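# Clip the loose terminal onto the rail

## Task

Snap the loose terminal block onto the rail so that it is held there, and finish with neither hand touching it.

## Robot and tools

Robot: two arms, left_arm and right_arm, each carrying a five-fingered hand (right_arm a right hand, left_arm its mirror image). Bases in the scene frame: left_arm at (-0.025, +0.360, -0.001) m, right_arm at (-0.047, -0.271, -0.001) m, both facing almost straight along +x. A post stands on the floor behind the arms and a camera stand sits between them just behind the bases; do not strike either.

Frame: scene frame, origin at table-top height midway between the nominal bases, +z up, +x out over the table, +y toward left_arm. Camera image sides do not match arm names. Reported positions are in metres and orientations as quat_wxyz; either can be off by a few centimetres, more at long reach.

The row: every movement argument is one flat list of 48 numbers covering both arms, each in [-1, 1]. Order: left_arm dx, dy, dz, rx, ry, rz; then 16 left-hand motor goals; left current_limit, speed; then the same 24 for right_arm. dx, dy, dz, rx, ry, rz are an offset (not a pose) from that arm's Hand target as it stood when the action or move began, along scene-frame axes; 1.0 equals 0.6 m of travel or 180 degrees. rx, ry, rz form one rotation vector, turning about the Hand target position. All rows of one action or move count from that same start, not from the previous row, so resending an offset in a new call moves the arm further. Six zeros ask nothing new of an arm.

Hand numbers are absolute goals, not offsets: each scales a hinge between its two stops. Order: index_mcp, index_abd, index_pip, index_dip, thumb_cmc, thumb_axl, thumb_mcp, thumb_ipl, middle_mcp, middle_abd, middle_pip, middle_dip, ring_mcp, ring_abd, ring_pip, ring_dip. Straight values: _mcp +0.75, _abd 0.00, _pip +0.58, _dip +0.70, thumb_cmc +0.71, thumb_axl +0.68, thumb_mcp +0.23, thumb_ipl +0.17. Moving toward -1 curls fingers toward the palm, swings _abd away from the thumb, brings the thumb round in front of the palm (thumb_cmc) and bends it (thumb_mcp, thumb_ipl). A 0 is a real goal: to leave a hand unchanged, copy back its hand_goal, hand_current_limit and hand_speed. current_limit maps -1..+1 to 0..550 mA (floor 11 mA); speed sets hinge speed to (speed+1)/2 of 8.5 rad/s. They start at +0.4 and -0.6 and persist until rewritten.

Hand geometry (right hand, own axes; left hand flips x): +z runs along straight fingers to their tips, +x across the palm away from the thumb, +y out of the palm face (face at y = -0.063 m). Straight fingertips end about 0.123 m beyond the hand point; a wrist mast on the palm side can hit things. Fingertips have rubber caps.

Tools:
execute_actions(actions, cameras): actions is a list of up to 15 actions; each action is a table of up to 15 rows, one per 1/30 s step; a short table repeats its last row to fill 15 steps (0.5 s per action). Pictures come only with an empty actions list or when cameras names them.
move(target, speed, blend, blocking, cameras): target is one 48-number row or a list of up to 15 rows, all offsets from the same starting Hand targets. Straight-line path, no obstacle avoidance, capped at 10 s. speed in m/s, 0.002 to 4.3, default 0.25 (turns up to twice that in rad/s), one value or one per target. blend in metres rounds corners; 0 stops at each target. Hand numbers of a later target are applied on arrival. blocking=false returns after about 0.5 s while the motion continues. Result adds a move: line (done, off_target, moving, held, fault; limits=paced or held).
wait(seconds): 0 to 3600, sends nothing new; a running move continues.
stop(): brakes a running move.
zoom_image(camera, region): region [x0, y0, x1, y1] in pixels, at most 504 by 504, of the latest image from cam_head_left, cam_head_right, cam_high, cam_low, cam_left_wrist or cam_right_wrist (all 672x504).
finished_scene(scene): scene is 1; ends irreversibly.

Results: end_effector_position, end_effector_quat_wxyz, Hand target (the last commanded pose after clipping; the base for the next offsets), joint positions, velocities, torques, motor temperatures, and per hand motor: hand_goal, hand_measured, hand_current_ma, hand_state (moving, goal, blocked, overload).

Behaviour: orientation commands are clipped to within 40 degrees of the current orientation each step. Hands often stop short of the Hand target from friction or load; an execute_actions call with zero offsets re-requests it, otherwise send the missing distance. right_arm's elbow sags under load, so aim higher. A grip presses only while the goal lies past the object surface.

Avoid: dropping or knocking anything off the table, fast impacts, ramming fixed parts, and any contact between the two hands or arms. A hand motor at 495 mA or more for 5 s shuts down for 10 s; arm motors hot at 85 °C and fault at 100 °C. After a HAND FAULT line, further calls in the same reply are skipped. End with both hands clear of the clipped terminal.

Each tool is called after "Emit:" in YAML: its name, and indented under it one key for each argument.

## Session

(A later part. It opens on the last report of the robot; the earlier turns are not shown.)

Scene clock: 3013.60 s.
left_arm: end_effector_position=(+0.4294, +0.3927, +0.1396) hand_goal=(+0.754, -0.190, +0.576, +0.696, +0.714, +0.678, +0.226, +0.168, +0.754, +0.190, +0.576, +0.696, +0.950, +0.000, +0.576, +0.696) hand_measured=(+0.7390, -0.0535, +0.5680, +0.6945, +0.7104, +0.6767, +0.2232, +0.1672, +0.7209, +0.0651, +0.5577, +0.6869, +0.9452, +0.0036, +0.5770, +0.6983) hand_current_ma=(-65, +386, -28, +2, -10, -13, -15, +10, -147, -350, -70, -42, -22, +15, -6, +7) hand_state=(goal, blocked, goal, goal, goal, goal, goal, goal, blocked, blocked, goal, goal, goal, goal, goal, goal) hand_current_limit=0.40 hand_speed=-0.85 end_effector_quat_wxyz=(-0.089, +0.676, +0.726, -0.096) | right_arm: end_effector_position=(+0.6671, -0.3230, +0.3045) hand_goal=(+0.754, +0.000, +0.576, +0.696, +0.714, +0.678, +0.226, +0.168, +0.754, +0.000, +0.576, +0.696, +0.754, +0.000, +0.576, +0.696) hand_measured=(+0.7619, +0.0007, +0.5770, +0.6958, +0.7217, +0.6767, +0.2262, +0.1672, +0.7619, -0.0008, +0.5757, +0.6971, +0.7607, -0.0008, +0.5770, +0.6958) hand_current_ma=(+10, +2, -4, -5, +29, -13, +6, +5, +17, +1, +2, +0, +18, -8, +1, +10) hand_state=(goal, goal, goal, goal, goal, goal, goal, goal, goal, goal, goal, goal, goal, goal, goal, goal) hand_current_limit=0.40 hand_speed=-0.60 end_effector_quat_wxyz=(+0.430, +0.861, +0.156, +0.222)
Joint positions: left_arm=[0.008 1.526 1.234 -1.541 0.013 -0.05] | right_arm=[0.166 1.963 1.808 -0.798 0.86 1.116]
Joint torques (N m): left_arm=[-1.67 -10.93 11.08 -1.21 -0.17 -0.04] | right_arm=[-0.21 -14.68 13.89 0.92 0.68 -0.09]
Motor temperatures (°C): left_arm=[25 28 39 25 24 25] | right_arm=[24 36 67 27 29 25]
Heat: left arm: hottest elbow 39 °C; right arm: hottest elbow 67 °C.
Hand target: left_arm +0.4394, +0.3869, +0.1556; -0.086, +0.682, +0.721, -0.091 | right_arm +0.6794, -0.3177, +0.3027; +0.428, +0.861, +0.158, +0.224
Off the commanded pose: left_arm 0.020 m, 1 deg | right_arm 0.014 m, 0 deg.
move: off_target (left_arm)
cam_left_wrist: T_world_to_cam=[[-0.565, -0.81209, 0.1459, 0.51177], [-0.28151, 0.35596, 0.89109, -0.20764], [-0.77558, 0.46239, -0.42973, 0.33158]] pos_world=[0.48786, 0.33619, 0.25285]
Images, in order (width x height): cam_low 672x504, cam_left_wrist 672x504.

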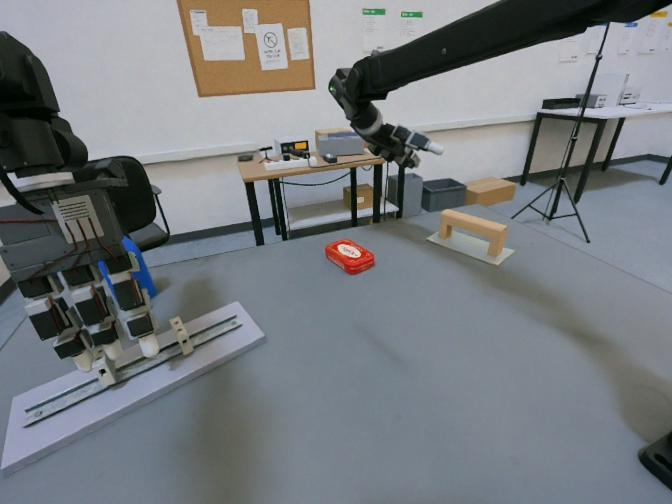

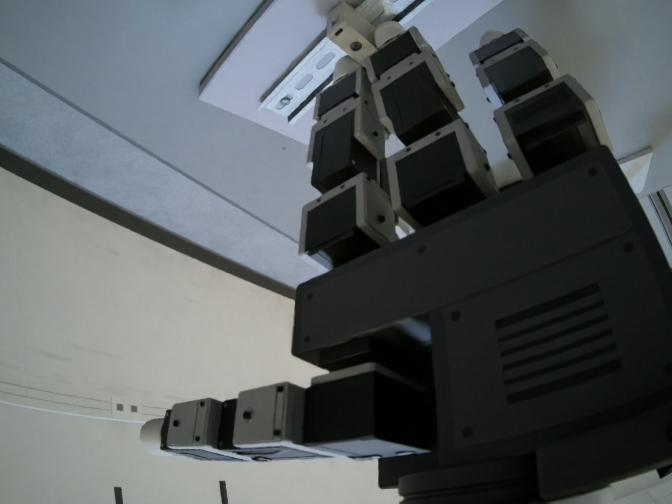

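Emit:
move:
  target: [-0.028,-0.002,-0.042,0,0,0,0.754,-0.19,0.576,0.696,0.714,0.678,0.226,0.168,0.754,0.19,0.576,0.696,0.95,0,0.576,0.696,0.4,-0.85,0,0,0,0,0,0,0.754,0,0.576,0.696,0.714,0.678,0.226,0.168,0.754,0,0.576,0.696,0.754,0,0.576,0.696,0.4,-0.6]
  speed: 0.04
  cameras: ["cam_left_wrist","cam_low"]

Emit:
zoom_image:
  camera: "cam_low"
  region: [80, 330, 160, 410]

Emit:
zoom_image:
  camera: "cam_left_wrist"
  region: [320, 0, 390, 75]

Scene clock: 3033.50 s.
left_arm: end_effector_position=(+0.4264, +0.3919, +0.1380) hand_goal=(+0.754, -0.190, +0.576, +0.696, +0.714, +0.678, +0.226, +0.168, +0.754, +0.190, +0.576, +0.696, +0.950, +0.000, +0.576, +0.696) hand_measured=(+0.7535, -0.0535, +0.5757, +0.6971, +0.7104, +0.6767, +0.2232, +0.1681, +0.7330, +0.0651, +0.5641, +0.6881, +0.9464, +0.0021, +0.5782, +0.6996) hand_current_ma=(-9, +380, -3, +5, -11, -14, -12, +12, -96, -350, -41, -38, -18, +22, -12, +4) hand_state=(goal, blocked, goal, goal, goal, goal, goal, goal, blocked, blocked, goal, goal, goal, goal, goal, goal) hand_current_limit=0.40 hand_speed=-0.85 end_effector_quat_wxyz=(-0.082, +0.677, +0.726, -0.089) | right_arm: end_effector_position=(+0.6671, -0.3230, +0.3045) hand_goal=(+0.754, +0.000, +0.576, +0.696, +0.714, +0.678, +0.226, +0.168, +0.754, +0.000, +0.576, +0.696, +0.754, +0.000, +0.576, +0.696) hand_measured=(+0.7619, -0.0008, +0.5770, +0.6958, +0.7205, +0.6777, +0.2262, +0.1681, +0.7619, +0.0007, +0.5770, +0.6958, +0.7619, -0.0008, +0.5770, +0.6958) hand_current_ma=(+0, -5, -11, -2, +13, -15, +3, +3, +13, -2, +2, +6, +17, -11, +0, +6) hand_state=(goal, goal, goal, goal, goal, goal, goal, goal, goal, goal, goal, goal, goal, goal, goal, goal) hand_current_limit=0.40 hand_speed=-0.60 end_effector_quat_wxyz=(+0.430, +0.861, +0.156, +0.222)
Joint positions: left_arm=[0.006 1.506 1.206 -1.513 0.013 -0.05] | right_arm=[0.166 1.963 1.808 -0.798 0.86 1.116]
Joint torques (N m): left_arm=[-1.67 -11.22 5.91 0.31 -0.15 -0.06] | right_arm=[-0.32 -14.68 13.64 0.85 0.68 -0.09]
Motor temperatures (°C): left_arm=[25 29 42 25 24 25] | right_arm=[24 36 67 27 29 25]
Heat: left arm: hottest elbow 42 °C; right arm: hottest elbow 67 °C.
Hand target: left_arm +0.4226, +0.3856, +0.1305; -0.086, +0.682, +0.721, -0.091 | right_arm +0.6794, -0.3177, +0.3027; +0.428, +0.861, +0.158, +0.224
Off the commanded pose: left_arm 0.011 m, 1 deg | right_arm 0.014 m, 0 deg.
move: off_target (left_arm)
cam_left_wrist: T_world_to_cam=[[-0.56899, -0.81125, 0.13463, 0.51261], [-0.29822, 0.35613, 0.88557, -0.19895], [-0.76636, 0.46373, -0.44456, 0.32651]] pos_world=[0.48256, 0.33529, 0.25233]
Images, in order (width x height): cam_low 672x504, cam_left_wrist 672x504.

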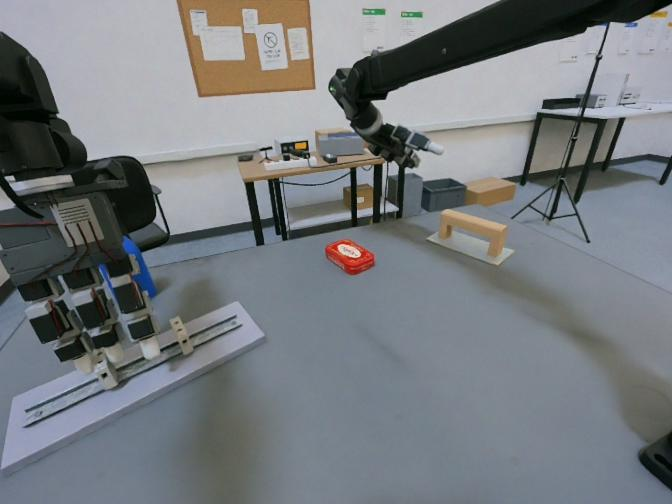

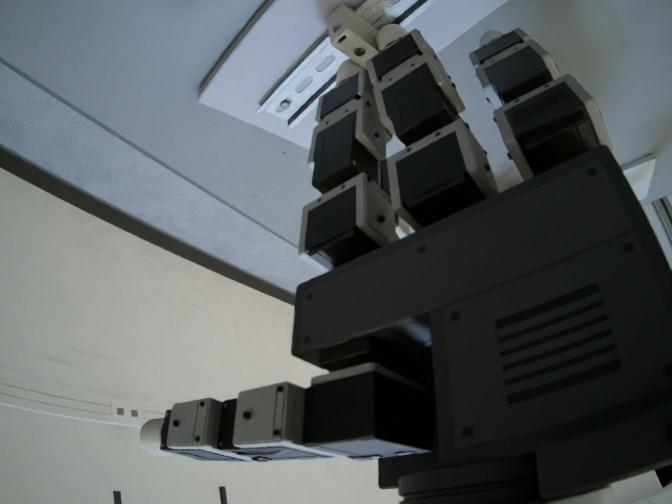

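Scaled by 6.300.

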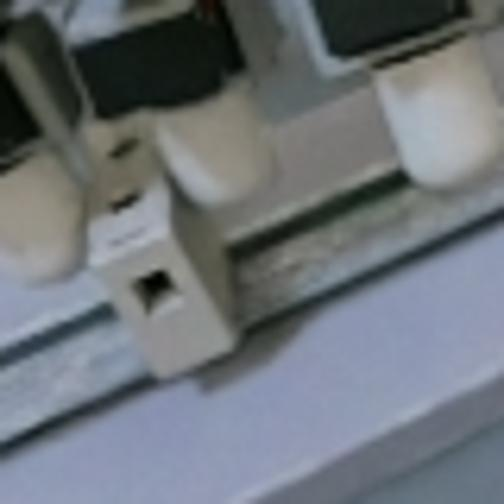

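Scaled by 6.720 from the camera's image (finer frame: 960x720).

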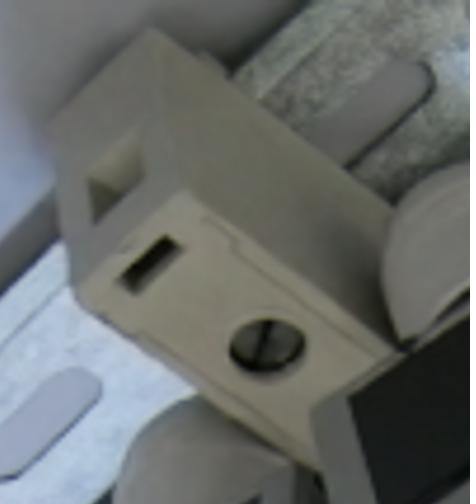

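Emit:
move:
  target:
    - [0.0,0,0.0,0,0,0,0.754,-0.08,0.576,0.696,0.714,0.678,0.226,0.168,0.754,0.08,0.576,0.696,0.95,0,0.576,0.696,0.0,-0.93,0,0,0,0,0,0,0.754,0,0.576,0.696,0.714,0.678,0.226,0.168,0.754,0,0.576,0.696,0.754,0,0.576,0.696,0.4,-0.6]
    - [0.0,0,0.0,0,0,0,0.754,0.09,0.576,0.696,0.714,0.678,0.226,0.168,0.754,-0.09,0.576,0.696,0.95,0,0.576,0.696,0.0,-0.93,0,0,0,0,0,0,0.754,0,0.576,0.696,0.714,0.678,0.226,0.168,0.754,0,0.576,0.696,0.754,0,0.576,0.696,0.4,-0.6]
  speed: 0.04
  cameras: ["cam_left_wrist","cam_low"]

Emit:
zoom_image:
  camera: "cam_low"
  region: [80, 330, 160, 410]

Emit:
zoom_image:
  camera: "cam_left_wrist"
  region: [320, 0, 410, 75]

Scene clock: 3051.17 s.
left_arm: end_effector_position=(+0.4223, +0.3918, +0.1332) hand_goal=(+0.754, +0.090, +0.576, +0.696, +0.714, +0.678, +0.226, +0.168, +0.754, -0.090, +0.576, +0.696, +0.950, +0.000, +0.576, +0.696) hand_measured=(+0.7498, +0.0842, +0.5718, +0.6945, +0.7117, +0.6777, +0.2242, +0.1681, +0.7438, -0.0843, +0.5718, +0.6920, +0.9464, +0.0036, +0.5770, +0.6983) hand_current_ma=(-17, -8, -8, +0, -9, -7, -10, +10, -47, +3, -17, -17, -18, +17, -12, +5) hand_state=(goal, goal, goal, goal, goal, goal, goal, goal, goal, goal, goal, goal, goal, goal, goal, goal) hand_current_limit=0.00 hand_speed=-0.93 end_effector_quat_wxyz=(-0.086, +0.677, +0.726, -0.092) | right_arm: end_effector_position=(+0.6671, -0.3230, +0.3045) hand_goal=(+0.754, +0.000, +0.576, +0.696, +0.714, +0.678, +0.226, +0.168, +0.754, +0.000, +0.576, +0.696, +0.754, +0.000, +0.576, +0.696) hand_measured=(+0.7607, -0.0008, +0.5770, +0.6958, +0.7217, +0.6777, +0.2262, +0.1672, +0.7619, -0.0008, +0.5770, +0.6958, +0.7619, -0.0008, +0.5770, +0.6958) hand_current_ma=(-1, +4, -2, -15, +24, -6, +7, -3, +16, -7, -2, -5, +17, +8, +10, -3) hand_state=(goal, goal, goal, goal, goal, goal, goal, goal, goal, goal, goal, goal, goal, goal, goal, goal) hand_current_limit=0.40 hand_speed=-0.60 end_effector_quat_wxyz=(+0.430, +0.861, +0.156, +0.222)
Joint positions: left_arm=[0.006 1.506 1.193 -1.51 0.013 -0.05] | right_arm=[0.166 1.963 1.808 -0.798 0.86 1.116]
Joint torques (N m): left_arm=[-1.73 -11.16 6.93 0.27 -0.16 -0.06] | right_arm=[-0.15 -14.56 13.91 1.14 0.7 -0.09]
Motor temperatures (°C): left_arm=[25 29 40 25 24 25] | right_arm=[24 36 67 27 29 25]
Heat: left arm: hottest elbow 40 °C; right arm: hottest elbow 67 °C.
Hand target: left_arm +0.4225, +0.3857, +0.1305; -0.086, +0.682, +0.721, -0.091 | right_arm +0.6794, -0.3177, +0.3027; +0.428, +0.861, +0.158, +0.224
Off the commanded pose: left_arm 0.007 m, 1 deg | right_arm 0.014 m, 0 deg.
move: done
cam_left_wrist: T_world_to_cam=[[-0.56771, -0.81122, 0.14014, 0.50963], [-0.28979, 0.35625, 0.88832, -0.19993], [-0.77054, 0.46369, -0.43733, 0.32209]] pos_world=[0.47956, 0.33529, 0.24704]
Images, in order (width x height): cam_low 672x504, cam_left_wrist 672x504.

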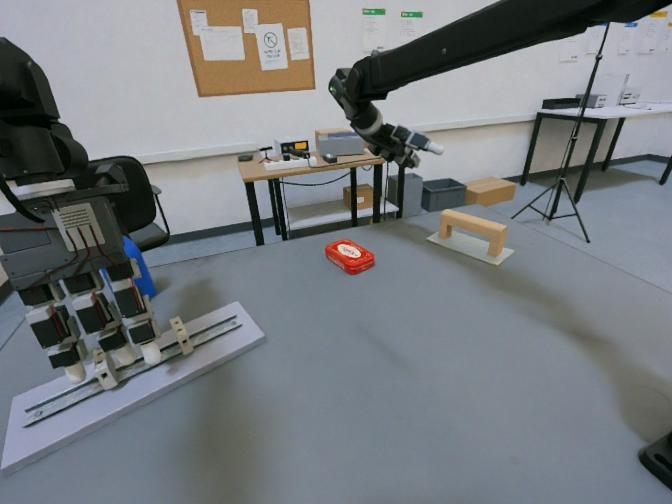

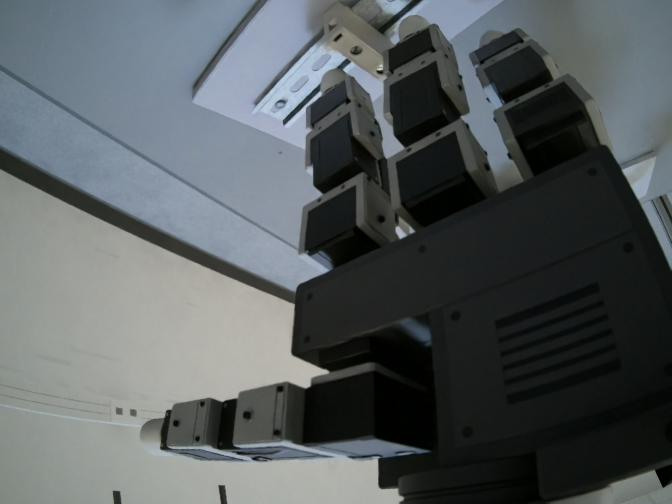

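Scaled by 6.300.

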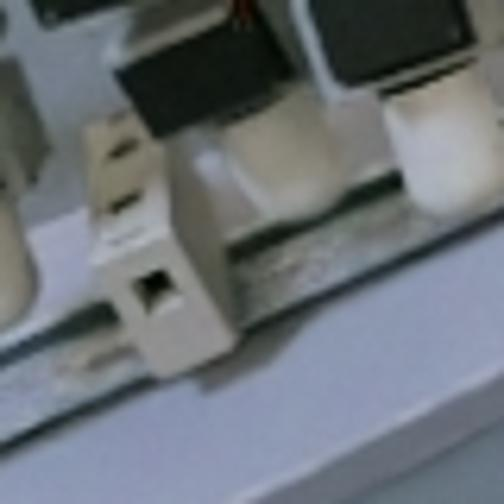

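Scaled by 5.600 from the camera's image (finer frame: 960x720).

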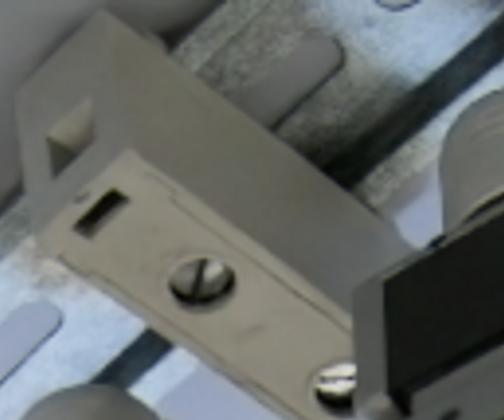

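Emit:
move:
  target:
    - [0.004,0,0.2,0,0,0,0.754,0.09,0.576,0.696,0.714,0.678,0.226,0.168,0.754,-0.09,0.576,0.696,0.95,0,0.576,0.696,0.3,-0.3,0,0,0,0,0,0,0.754,0,0.576,0.696,0.714,0.678,0.226,0.168,0.754,0,0.576,0.696,0.754,0,0.576,0.696,0.4,-0.6]
    - [-0.1187,-0.1242,0.2158,-0.051,-0.07,-0.4348,0.95,0.0,0.576,0.696,0.714,0.678,0.226,0.168,0.754,0.0,0.576,0.696,0.95,0,0.576,0.696,0.5,-0.3,0,0,0,0,0,0,0.754,0,0.576,0.696,0.714,0.678,0.226,0.168,0.754,0,0.576,0.696,0.754,0,0.576,0.696,0.4,-0.6]
    - [-0.1155,-0.1232,0.115,-0.051,-0.07,-0.4348,0.95,0.0,0.576,0.696,0.714,0.678,0.226,0.168,0.754,0.0,0.576,0.696,0.95,0,0.576,0.696,0.5,-0.3,0,0,0,0,0,0,0.754,0,0.576,0.696,0.714,0.678,0.226,0.168,0.754,0,0.576,0.696,0.754,0,0.576,0.696,0.4,-0.6]
  speed: [0.1,0.25,0.12]
  blend: [0.02,0,0]
  cameras: ["cam_left_wrist","cam_low","cam_high"]

Emit:
zoom_image:
  camera: "cam_low"
  region: [80, 330, 160, 410]

Emit:
zoom_image:
  camera: "cam_left_wrist"
  region: [320, 0, 440, 90]

Emit:
zoom_image:
  camera: "cam_high"
  region: [262, 136, 302, 182]

Scene clock: 3077.17 s.
left_arm: end_effector_position=(+0.3513, +0.3071, +0.2051) hand_goal=(+0.950, +0.000, +0.576, +0.696, +0.714, +0.678, +0.226, +0.168, +0.754, +0.000, +0.576, +0.696, +0.950, +0.000, +0.576, +0.696) hand_measured=(+0.9500, -0.0008, +0.5718, +0.6945, +0.7154, +0.6767, +0.2232, +0.1672, +0.7498, +0.0007, +0.5731, +0.6920, +0.9464, +0.0036, +0.5782, +0.6996) hand_current_ma=(-9, -4, -12, +2, +1, -12, -10, +11, -24, -11, -5, -20, -14, +16, -4, +6) hand_state=(goal, goal, goal, goal, goal, goal, goal, goal, goal, goal, goal, goal, goal, goal, goal, goal) hand_current_limit=0.50 hand_speed=-0.30 end_effector_quat_wxyz=(-0.002, +0.992, +0.123, +0.002) | right_arm: end_effector_position=(+0.6671, -0.3230, +0.3045) hand_goal=(+0.754, +0.000, +0.576, +0.696, +0.714, +0.678, +0.226, +0.168, +0.754, +0.000, +0.576, +0.696, +0.754, +0.000, +0.576, +0.696) hand_measured=(+0.7607, -0.0008, +0.5770, +0.6958, +0.7217, +0.6767, +0.2252, +0.1681, +0.7631, +0.0007, +0.5757, +0.6958, +0.7631, -0.0008, +0.5757, +0.6971) hand_current_ma=(+10, +8, -5, -8, +7, -12, +2, +15, +17, -4, -12, +9, +25, -3, +8, +1) hand_state=(goal, goal, goal, goal, goal, goal, goal, goal, goal, goal, goal, goal, goal, goal, goal, goal) hand_current_limit=0.40 hand_speed=-0.60 end_effector_quat_wxyz=(+0.430, +0.861, +0.156, +0.222)
Joint positions: left_arm=[0.061 1.22 1.074 -1.421 -0.003 1.396] | right_arm=[0.166 1.963 1.808 -0.798 0.86 1.116]
Joint torques (N m): left_arm=[0.56 -6.89 7.62 1.03 0.01 0.02] | right_arm=[0.26 -14.51 13.7 1.09 0.7 -0.12]
Motor temperatures (°C): left_arm=[25 29 39 25 24 25] | right_arm=[24 36 67 27 29 25]
Heat: left arm: hottest elbow 39 °C; right arm: hottest elbow 67 °C.
Hand target: left_arm +0.3532, +0.3117, +0.1994; +0.000, +0.992, +0.126, +0.000 | right_arm +0.6794, -0.3177, +0.3027; +0.428, +0.861, +0.158, +0.224
Off the commanded pose: left_arm 0.007 m, 0 deg | right_arm 0.014 m, 0 deg.
move: done
cam_left_wrist: T_world_to_cam=[[-0.90237, 0.43037, -0.02245, 0.16006], [0.24354, 0.55222, 0.79733, -0.48313], [0.35554, 0.71403, -0.60312, -0.10039]] pos_world=[0.29779, 0.26959, 0.32826]
Images, in order (width x height): cam_high 672x504, cam_low 672x504, cam_left_wrist 672x504.

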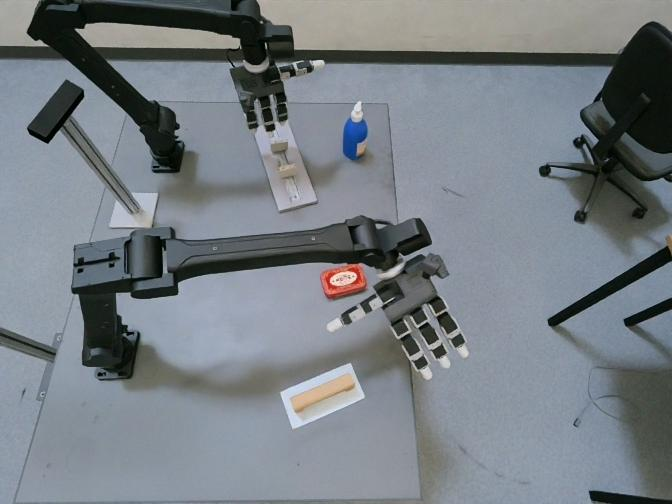

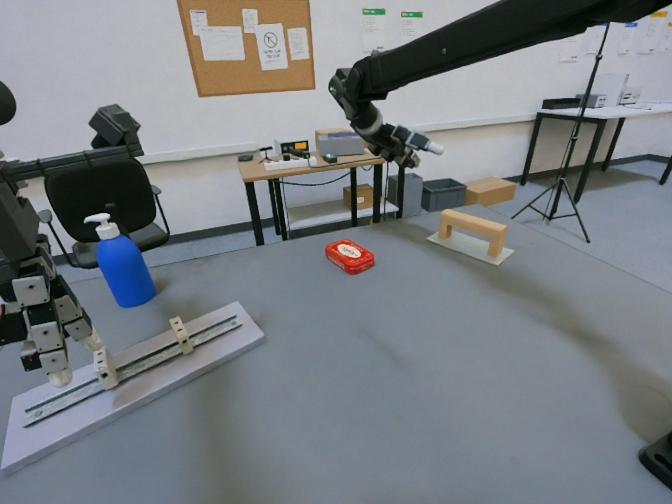

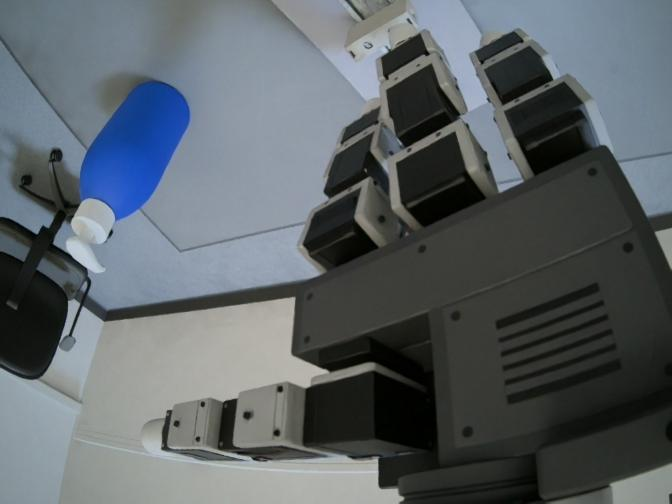

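Scaled by 6.300.

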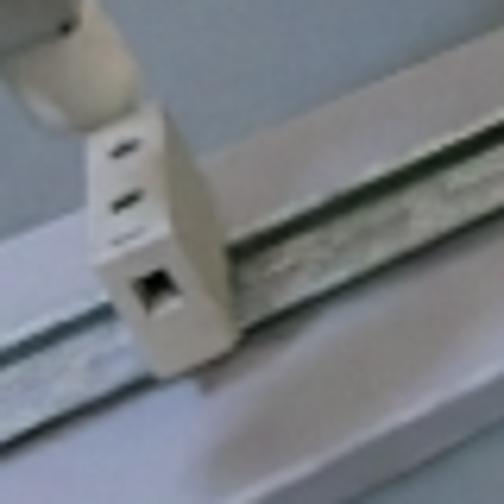

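Scaled by 4.200 from the camera's image (finer frame: 960x720).

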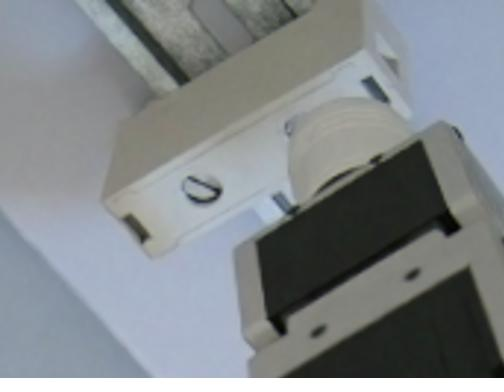

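Scaled by 10.957.

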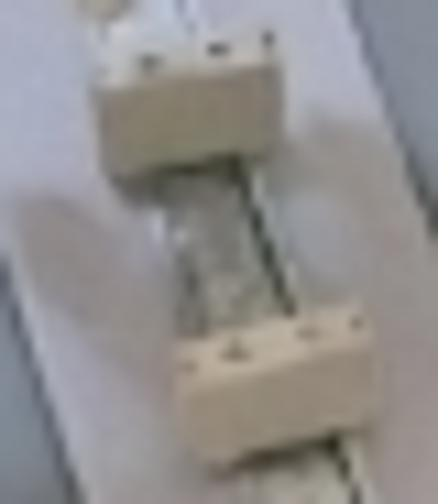

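Emit:
zoom_image:
  camera: "cam_low"
  region: [90, 360, 130, 400]

Scaled by 12.600.

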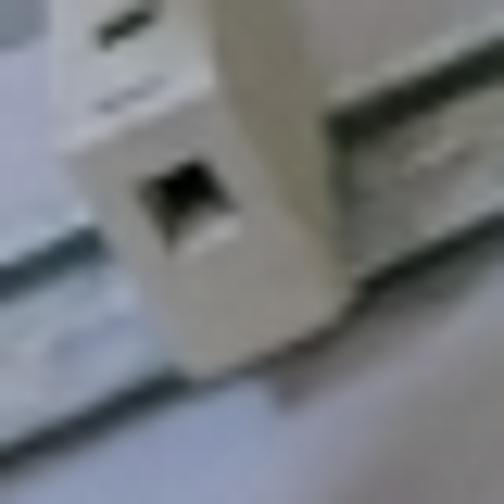

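Emit:
move:
  target: [0,0.007,-0.037,0,0,0,0.95,0,0.576,0.696,0.714,0.678,0.226,0.168,0.754,0,0.576,0.696,0.95,0,0.576,0.696,0.7,-0.3,0,0,0,0,0,0,0.754,0,0.576,0.696,0.714,0.678,0.226,0.168,0.754,0,0.576,0.696,0.754,0,0.576,0.696,0.4,-0.6]
  speed: 0.06
  cameras: ["cam_left_wrist"]

Emit:
zoom_image:
  camera: "cam_left_wrist"
  region: [320, 0, 440, 90]

Scene clock: 3093.07 s.
left_arm: end_effector_position=(+0.3515, +0.3114, +0.1840) hand_goal=(+0.950, +0.000, +0.576, +0.696, +0.714, +0.678, +0.226, +0.168, +0.754, +0.000, +0.576, +0.696, +0.950, +0.000, +0.576, +0.696) hand_measured=(+0.9488, -0.0008, +0.5718, +0.6945, +0.7154, +0.6767, +0.2232, +0.1672, +0.7498, +0.0021, +0.5731, +0.6920, +0.9464, +0.0021, +0.5770, +0.6983) hand_current_ma=(-7, +1, -17, +2, +1, -11, -16, +13, -26, -9, -16, -19, -19, +10, -3, +1) hand_state=(goal, goal, goal, goal, goal, goal, goal, goal, goal, goal, goal, goal, goal, goal, goal, goal) hand_current_limit=0.70 hand_speed=-0.30 end_effector_quat_wxyz=(-0.002, +0.992, +0.124, +0.004) | right_arm: end_effector_position=(+0.6671, -0.3230, +0.3045) hand_goal=(+0.754, +0.000, +0.576, +0.696, +0.714, +0.678, +0.226, +0.168, +0.754, +0.000, +0.576, +0.696, +0.754, +0.000, +0.576, +0.696) hand_measured=(+0.7619, -0.0008, +0.5770, +0.6958, +0.7217, +0.6777, +0.2262, +0.1681, +0.7619, -0.0008, +0.5770, +0.6971, +0.7607, -0.0008, +0.5770, +0.6958) hand_current_ma=(+9, -4, +2, -9, +14, -13, +4, +13, +20, +9, -4, -8, +20, -2, +14, +4) hand_state=(goal, goal, goal, goal, goal, goal, goal, goal, goal, goal, goal, goal, goal, goal, goal, goal) hand_current_limit=0.40 hand_speed=-0.60 end_effector_quat_wxyz=(+0.430, +0.861, +0.156, +0.222)
Joint positions: left_arm=[0.074 1.229 1.025 -1.359 -0.003 1.408] | right_arm=[0.166 1.963 1.808 -0.798 0.86 1.116]
Joint torques (N m): left_arm=[0.5 -6.59 7.62 1.09 0.01 0] | right_arm=[0.26 -14.21 13.67 1.01 0.71 -0.11]
Motor temperatures (°C): left_arm=[25 28 39 25 24 25] | right_arm=[24 36 67 27 29 25]
Heat: left arm: hottest elbow 39 °C; right arm: hottest elbow 67 °C.
Hand target: left_arm +0.3533, +0.3160, +0.1774; +0.000, +0.992, +0.126, +0.000 | right_arm +0.6794, -0.3177, +0.3027; +0.428, +0.861, +0.158, +0.224
Off the commanded pose: left_arm 0.008 m, 1 deg | right_arm 0.014 m, 0 deg.
move: done
cam_left_wrist: T_world_to_cam=[[-0.90248, 0.43, -0.02529, 0.15864], [0.24063, 0.552, 0.79837, -0.46776], [0.35726, 0.71442, -0.60163, -0.11717]] pos_world=[0.29759, 0.27369, 0.30696]

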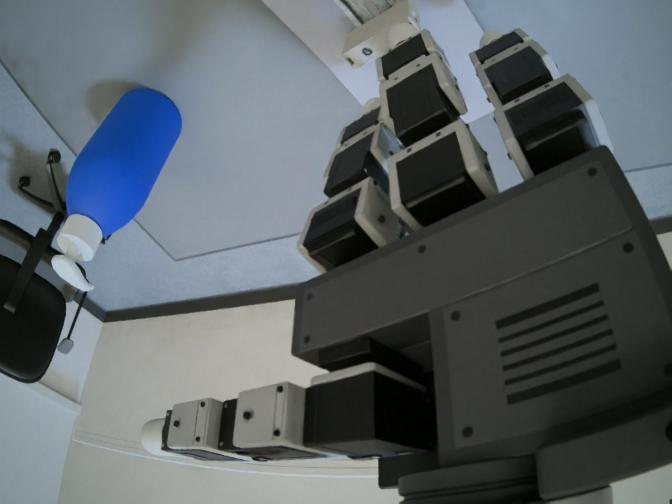

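Scaled by 4.200 from the camera's image (finer frame: 960x720).

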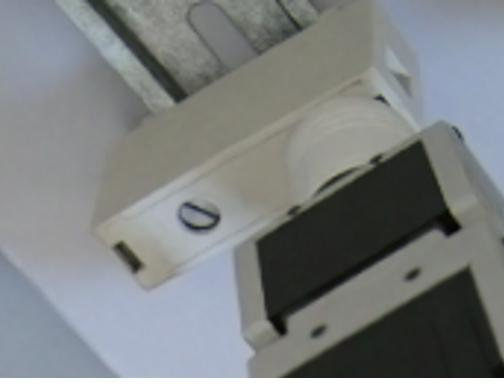

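Emit:
move:
  target:
    - [0,0,-0.02,0,0,0,0.95,0,0.576,0.696,0.714,0.678,0.226,0.168,0.754,0,0.576,0.696,0.95,0,0.576,0.696,0.8,-0.3,0,0,0,0,0,0,0.754,0,0.576,0.696,0.714,0.678,0.226,0.168,0.754,0,0.576,0.696,0.754,0,0.576,0.696,0.4,-0.6]
    - [-0.013,-0.003,-0.05,0,0,0,0.95,0,0.576,0.696,0.714,0.678,0.226,0.168,0.754,0,0.576,0.696,0.95,0,0.576,0.696,0.8,-0.3,0,0,0,0,0,0,0.754,0,0.576,0.696,0.714,0.678,0.226,0.168,0.754,0,0.576,0.696,0.754,0,0.576,0.696,0.4,-0.6]
  speed: 0.04
  cameras: ["cam_left_wrist","cam_low"]

Emit:
zoom_image:
  camera: "cam_left_wrist"
  region: [320, 0, 440, 90]

Emit:
zoom_image:
  camera: "cam_low"
  region: [80, 340, 140, 400]

Scene clock: 3104.27 s.
left_arm: end_effector_position=(+0.3509, +0.3111, +0.1765) hand_goal=(+0.950, +0.000, +0.576, +0.696, +0.714, +0.678, +0.226, +0.168, +0.754, +0.000, +0.576, +0.696, +0.950, +0.000, +0.576, +0.696) hand_measured=(+0.9500, -0.0008, +0.5731, +0.6945, +0.7154, +0.6777, +0.2232, +0.1681, +0.7559, -0.0491, +0.5782, +0.6971, +0.9464, +0.0007, +0.5770, +0.6983) hand_current_ma=(-6, -4, -14, +2, -1, -9, -11, +8, -3, -138, +7, -5, -13, +3, -2, +2) hand_state=(goal, goal, goal, goal, goal, goal, goal, goal, goal, blocked, goal, goal, goal, goal, goal, goal) hand_current_limit=0.80 hand_speed=-0.30 end_effector_quat_wxyz=(+0.000, +0.992, +0.123, +0.026) | right_arm: end_effector_position=(+0.6671, -0.3230, +0.3045) hand_goal=(+0.754, +0.000, +0.576, +0.696, +0.714, +0.678, +0.226, +0.168, +0.754, +0.000, +0.576, +0.696, +0.754, +0.000, +0.576, +0.696) hand_measured=(+0.7619, +0.0007, +0.5770, +0.6958, +0.7217, +0.6767, +0.2262, +0.1681, +0.7619, -0.0008, +0.5770, +0.6958, +0.7607, -0.0008, +0.5770, +0.6971) hand_current_ma=(-2, +3, -8, -11, +27, -14, +6, +5, +13, -5, +13, +6, +18, +0, +8, +3) hand_state=(goal, goal, goal, goal, goal, goal, goal, goal, goal, goal, goal, goal, goal, goal, goal, goal) hand_current_limit=0.40 hand_speed=-0.60 end_effector_quat_wxyz=(+0.430, +0.861, +0.156, +0.222)
Joint positions: left_arm=[0.074 1.204 0.979 -1.295 -0.002 1.409] | right_arm=[0.166 1.963 1.808 -0.798 0.86 1.116]
Joint torques (N m): left_arm=[0.32 -4.6 4.9 1.58 -0.04 -0.01] | right_arm=[0.26 -14.45 13.75 1.02 0.7 -0.09]
Motor temperatures (°C): left_arm=[25 28 39 25 24 25] | right_arm=[24 36 67 27 29 25]
Heat: left arm: hottest elbow 39 °C; right arm: hottest elbow 67 °C.
Hand target: left_arm +0.3455, +0.3141, +0.1474; -0.001, +0.992, +0.126, +0.000 | right_arm +0.6794, -0.3177, +0.3027; +0.428, +0.861, +0.158, +0.224
Off the commanded pose: left_arm 0.030 m, 3 deg | right_arm 0.014 m, 0 deg.
move: off_target (left_arm)
cam_left_wrist: T_world_to_cam=[[-0.90018, 0.43087, -0.06351, 0.16372], [0.20618, 0.55004, 0.80929, -0.45067], [0.38363, 0.71541, -0.58397, -0.13398]] pos_world=[0.29169, 0.27319, 0.29688]
Images, in order (width x height): cam_low 672x504, cam_left_wrist 672x504.

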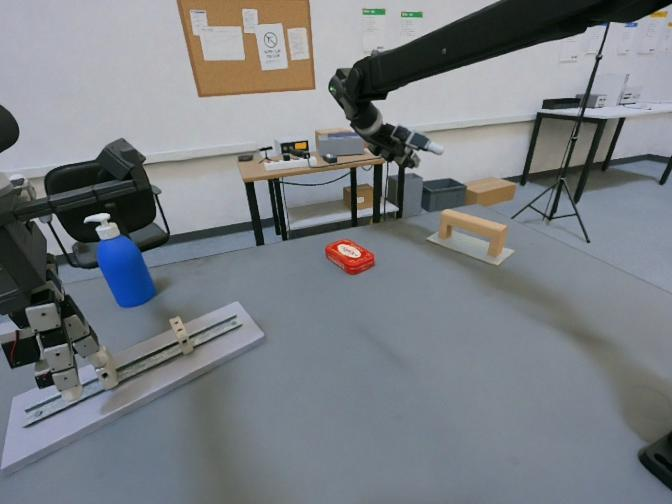

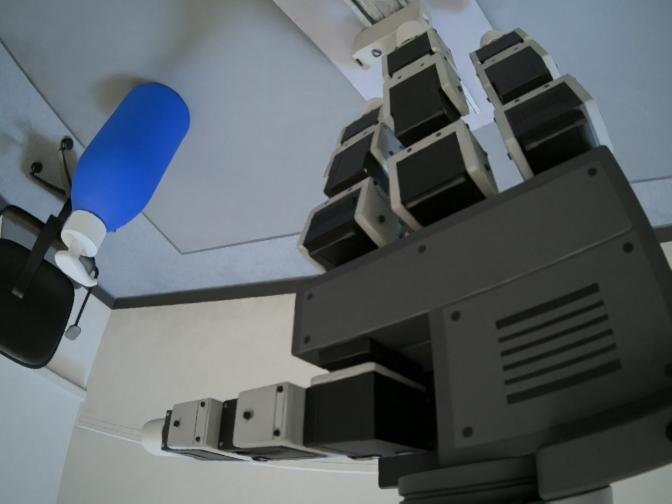

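Scaled by 4.200 from the camera's image (finer frame: 960x720).

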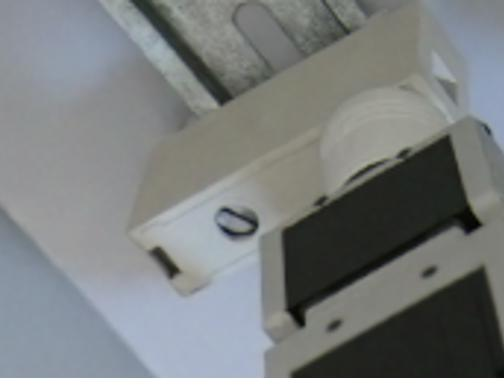

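Scaled by 8.400.

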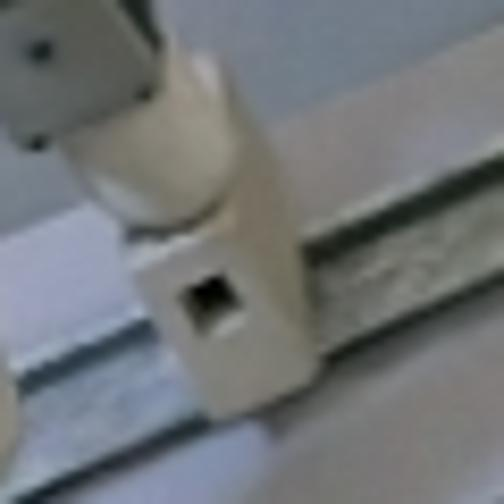

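Emit:
move:
  target:
    - [-0.006,0,-0.03,0,0.022,0,0.95,0,0.576,0.696,0.714,0.678,0.226,0.168,0.754,0,0.576,0.696,0.95,0,0.576,0.696,0.8,-0.3,0,0,0,0,0,0,0.754,0,0.576,0.696,0.714,0.678,0.226,0.168,0.754,0,0.576,0.696,0.754,0,0.576,0.696,0.4,-0.6]
  speed: 0.05
  cameras: ["cam_left_wrist","cam_low"]

Emit:
zoom_image:
  camera: "cam_left_wrist"
  region: [320, 0, 440, 90]

Emit:
zoom_image:
  camera: "cam_low"
  region: [80, 340, 140, 400]

Scene clock: 3132.43 s.
left_arm: end_effector_position=(+0.3511, +0.3111, +0.1746) hand_goal=(+0.950, +0.000, +0.576, +0.696, +0.714, +0.678, +0.226, +0.168, +0.754, +0.000, +0.576, +0.696, +0.950, +0.000, +0.576, +0.696) hand_measured=(+0.9488, -0.0023, +0.5718, +0.6945, +0.7142, +0.6777, +0.2232, +0.1672, +0.7547, -0.0594, +0.5770, +0.6958, +0.9464, -0.0008, +0.5770, +0.6983) hand_current_ma=(-7, -4, -8, +1, -1, -5, -10, +8, -6, -168, +10, -7, -17, +13, -6, +3) hand_state=(goal, goal, goal, goal, goal, goal, goal, goal, goal, blocked, goal, goal, goal, goal, goal, goal) hand_current_limit=0.80 hand_speed=-0.30 end_effector_quat_wxyz=(+0.000, +0.992, +0.123, +0.023) | right_arm: end_effector_position=(+0.6671, -0.3230, +0.3045) hand_goal=(+0.754, +0.000, +0.576, +0.696, +0.714, +0.678, +0.226, +0.168, +0.754, +0.000, +0.576, +0.696, +0.754, +0.000, +0.576, +0.696) hand_measured=(+0.7619, -0.0008, +0.5757, +0.6958, +0.7217, +0.6767, +0.2252, +0.1681, +0.7631, +0.0007, +0.5757, +0.6958, +0.7619, -0.0008, +0.5770, +0.6958) hand_current_ma=(-1, +7, -4, -10, +27, -16, +0, +7, +17, +5, +6, -2, +15, -6, +12, +3) hand_state=(goal, goal, goal, goal, goal, goal, goal, goal, goal, goal, goal, goal, goal, goal, goal, goal) hand_current_limit=0.40 hand_speed=-0.60 end_effector_quat_wxyz=(+0.430, +0.861, +0.156, +0.222)
Joint positions: left_arm=[0.074 1.209 0.979 -1.294 -0.002 1.409] | right_arm=[0.166 1.963 1.808 -0.798 0.86 1.116]
Joint torques (N m): left_arm=[0.03 -1.55 4.96 0.68 -0.25 -0.03] | right_arm=[0.32 -14.27 13.71 1.1 0.67 -0.1]
Motor temperatures (°C): left_arm=[25 28 37 25 24 25] | right_arm=[24 36 67 27 29 25]
Heat: left arm: hottest elbow 37 °C; right arm: hottest elbow 67 °C.
Hand target: left_arm +0.3418, +0.3141, +0.1292; -0.005, +0.991, +0.126, -0.034 | right_arm +0.6794, -0.3177, +0.3027; +0.428, +0.861, +0.158, +0.224
Off the commanded pose: left_arm 0.046 m, 7 deg | right_arm 0.014 m, 0 deg.
move: off_target (left_arm)
cam_left_wrist: T_world_to_cam=[[-0.90049, 0.43082, -0.05927, 0.16315], [0.21016, 0.55042, 0.80801, -0.45048], [0.38073, 0.71515, -0.58619, -0.13372]] pos_world=[0.29249, 0.27329, 0.29527]
Images, in order (width x height): cam_low 672x504, cam_left_wrist 672x504.

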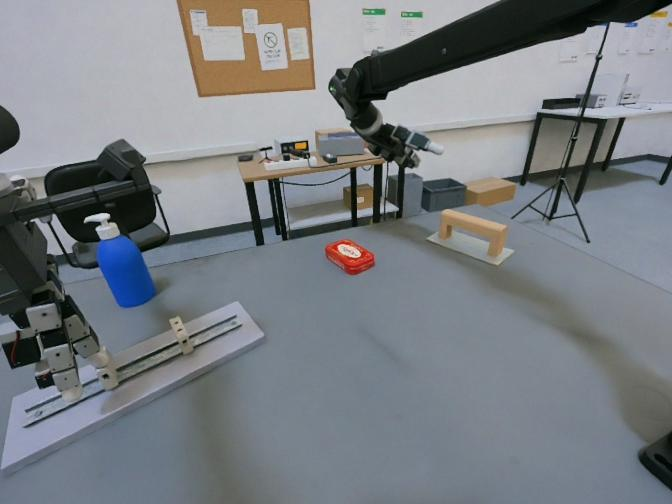

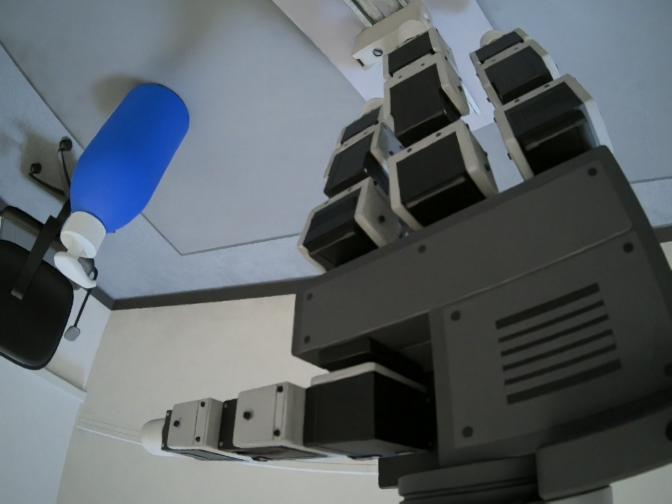

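Scaled by 4.200 from the camera's image (finer frame: 960x720).

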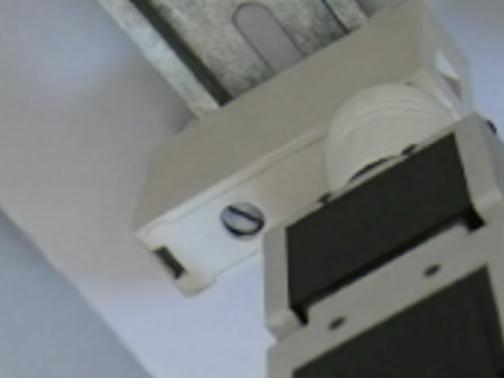

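Scaled by 8.400.

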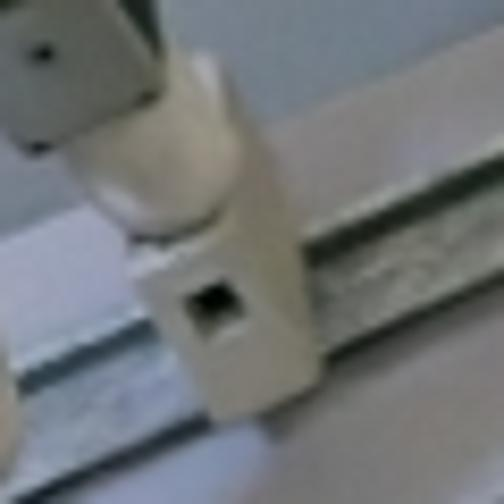

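Emit:
move:
  target:
    - [-0.004,0,-0.045,0,0.01,0,0.95,0,0.576,0.696,0.714,0.678,0.226,0.168,0.754,0,0.576,0.696,0.95,0,0.576,0.696,0.85,-0.3,0,0,0,0,0,0,0.754,0,0.576,0.696,0.714,0.678,0.226,0.168,0.754,0,0.576,0.696,0.754,0,0.576,0.696,0.4,-0.6]
  speed: 0.05
  cameras: ["cam_left_wrist","cam_low"]

Emit:
zoom_image:
  camera: "cam_left_wrist"
  region: [320, 0, 440, 90]

Emit:
zoom_image:
  camera: "cam_low"
  region: [80, 340, 140, 400]

Scene clock: 3143.60 s.
left_arm: end_effector_position=(+0.3525, +0.3113, +0.1706) hand_goal=(+0.950, +0.000, +0.576, +0.696, +0.714, +0.678, +0.226, +0.168, +0.754, +0.000, +0.576, +0.696, +0.950, +0.000, +0.576, +0.696) hand_measured=(+0.9476, -0.0023, +0.5731, +0.6932, +0.7142, +0.6777, +0.2222, +0.1672, +0.7547, -0.0946, +0.5782, +0.6971, +0.9452, -0.0008, +0.5770, +0.6983) hand_current_ma=(-12, -9, -13, +2, -2, -9, -20, +10, -6, -272, +2, -1, -21, +6, -11, +7) hand_state=(goal, goal, goal, goal, goal, goal, goal, goal, goal, blocked, goal, goal, goal, goal, goal, goal) hand_current_limit=0.85 hand_speed=-0.30 end_effector_quat_wxyz=(+0.000, +0.992, +0.123, +0.021) | right_arm: end_effector_position=(+0.6671, -0.3230, +0.3045) hand_goal=(+0.754, +0.000, +0.576, +0.696, +0.714, +0.678, +0.226, +0.168, +0.754, +0.000, +0.576, +0.696, +0.754, +0.000, +0.576, +0.696) hand_measured=(+0.7619, -0.0008, +0.5770, +0.6958, +0.7217, +0.6767, +0.2252, +0.1681, +0.7619, +0.0021, +0.5770, +0.6958, +0.7619, +0.0007, +0.5782, +0.6958) hand_current_ma=(+2, +2, -4, -15, +25, -9, +8, +8, +15, -1, -7, +6, +34, -6, +1, +11) hand_state=(goal, goal, goal, goal, goal, goal, goal, goal, goal, goal, goal, goal, goal, goal, goal, goal) hand_current_limit=0.40 hand_speed=-0.60 end_effector_quat_wxyz=(+0.430, +0.861, +0.156, +0.222)
Joint positions: left_arm=[0.074 1.218 0.976 -1.287 -0.002 1.409] | right_arm=[0.166 1.963 1.808 -0.798 0.86 1.116]
Joint torques (N m): left_arm=[0.09 -0.32 2.25 1.59 -0.33 -0.04] | right_arm=[0.15 -14.74 13.72 0.99 0.7 -0.11]
Motor temperatures (°C): left_arm=[25 27 37 25 24 25] | right_arm=[24 36 67 27 29 25]
Heat: left arm: hottest elbow 37 °C; right arm: hottest elbow 67 °C.
Hand target: left_arm +0.3396, +0.3142, +0.1023; -0.007, +0.991, +0.126, -0.050 | right_arm +0.6794, -0.3177, +0.3027; +0.428, +0.861, +0.158, +0.224
Off the commanded pose: left_arm 0.070 m, 8 deg | right_arm 0.014 m, 0 deg.
move: off_target (left_arm)
cam_left_wrist: T_world_to_cam=[[-0.90089, 0.43047, -0.0556, 0.1637], [0.21334, 0.55071, 0.80697, -0.44871], [0.378, 0.71513, -0.58796, -0.13543]] pos_world=[0.29439, 0.27349, 0.29157]
Images, in order (width x height): cam_low 672x504, cam_left_wrist 672x504.

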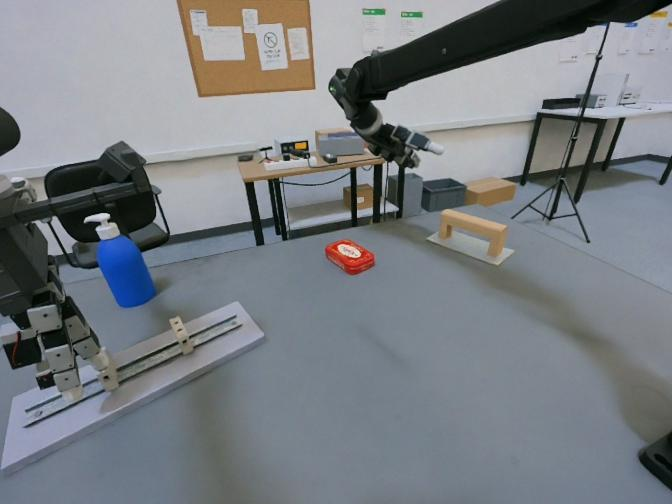

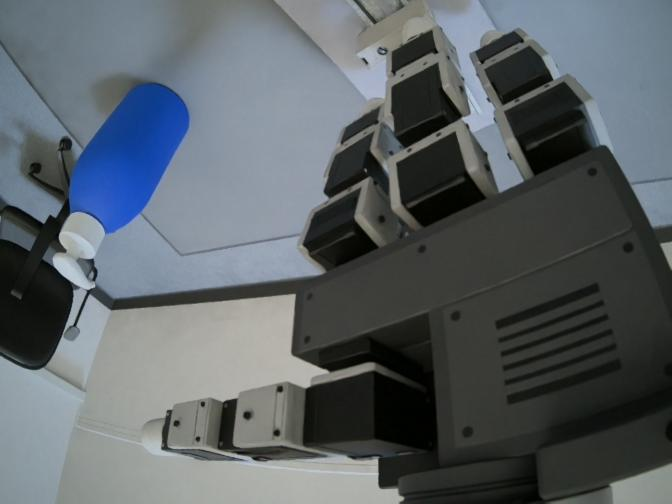

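Scaled by 4.200 from the camera's image (finer frame: 960x720).

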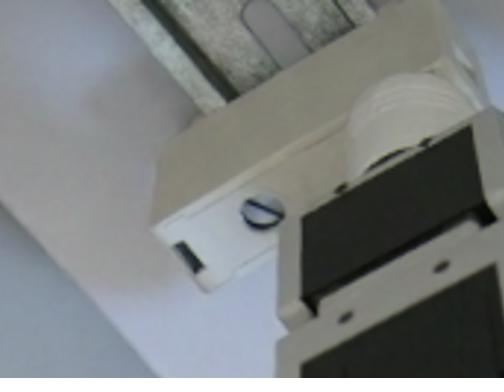

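Scaled by 8.400.

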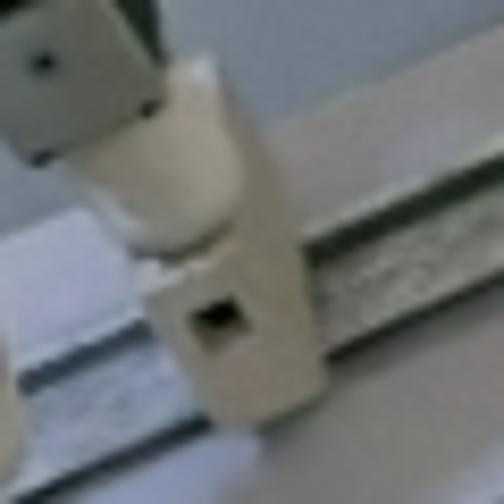

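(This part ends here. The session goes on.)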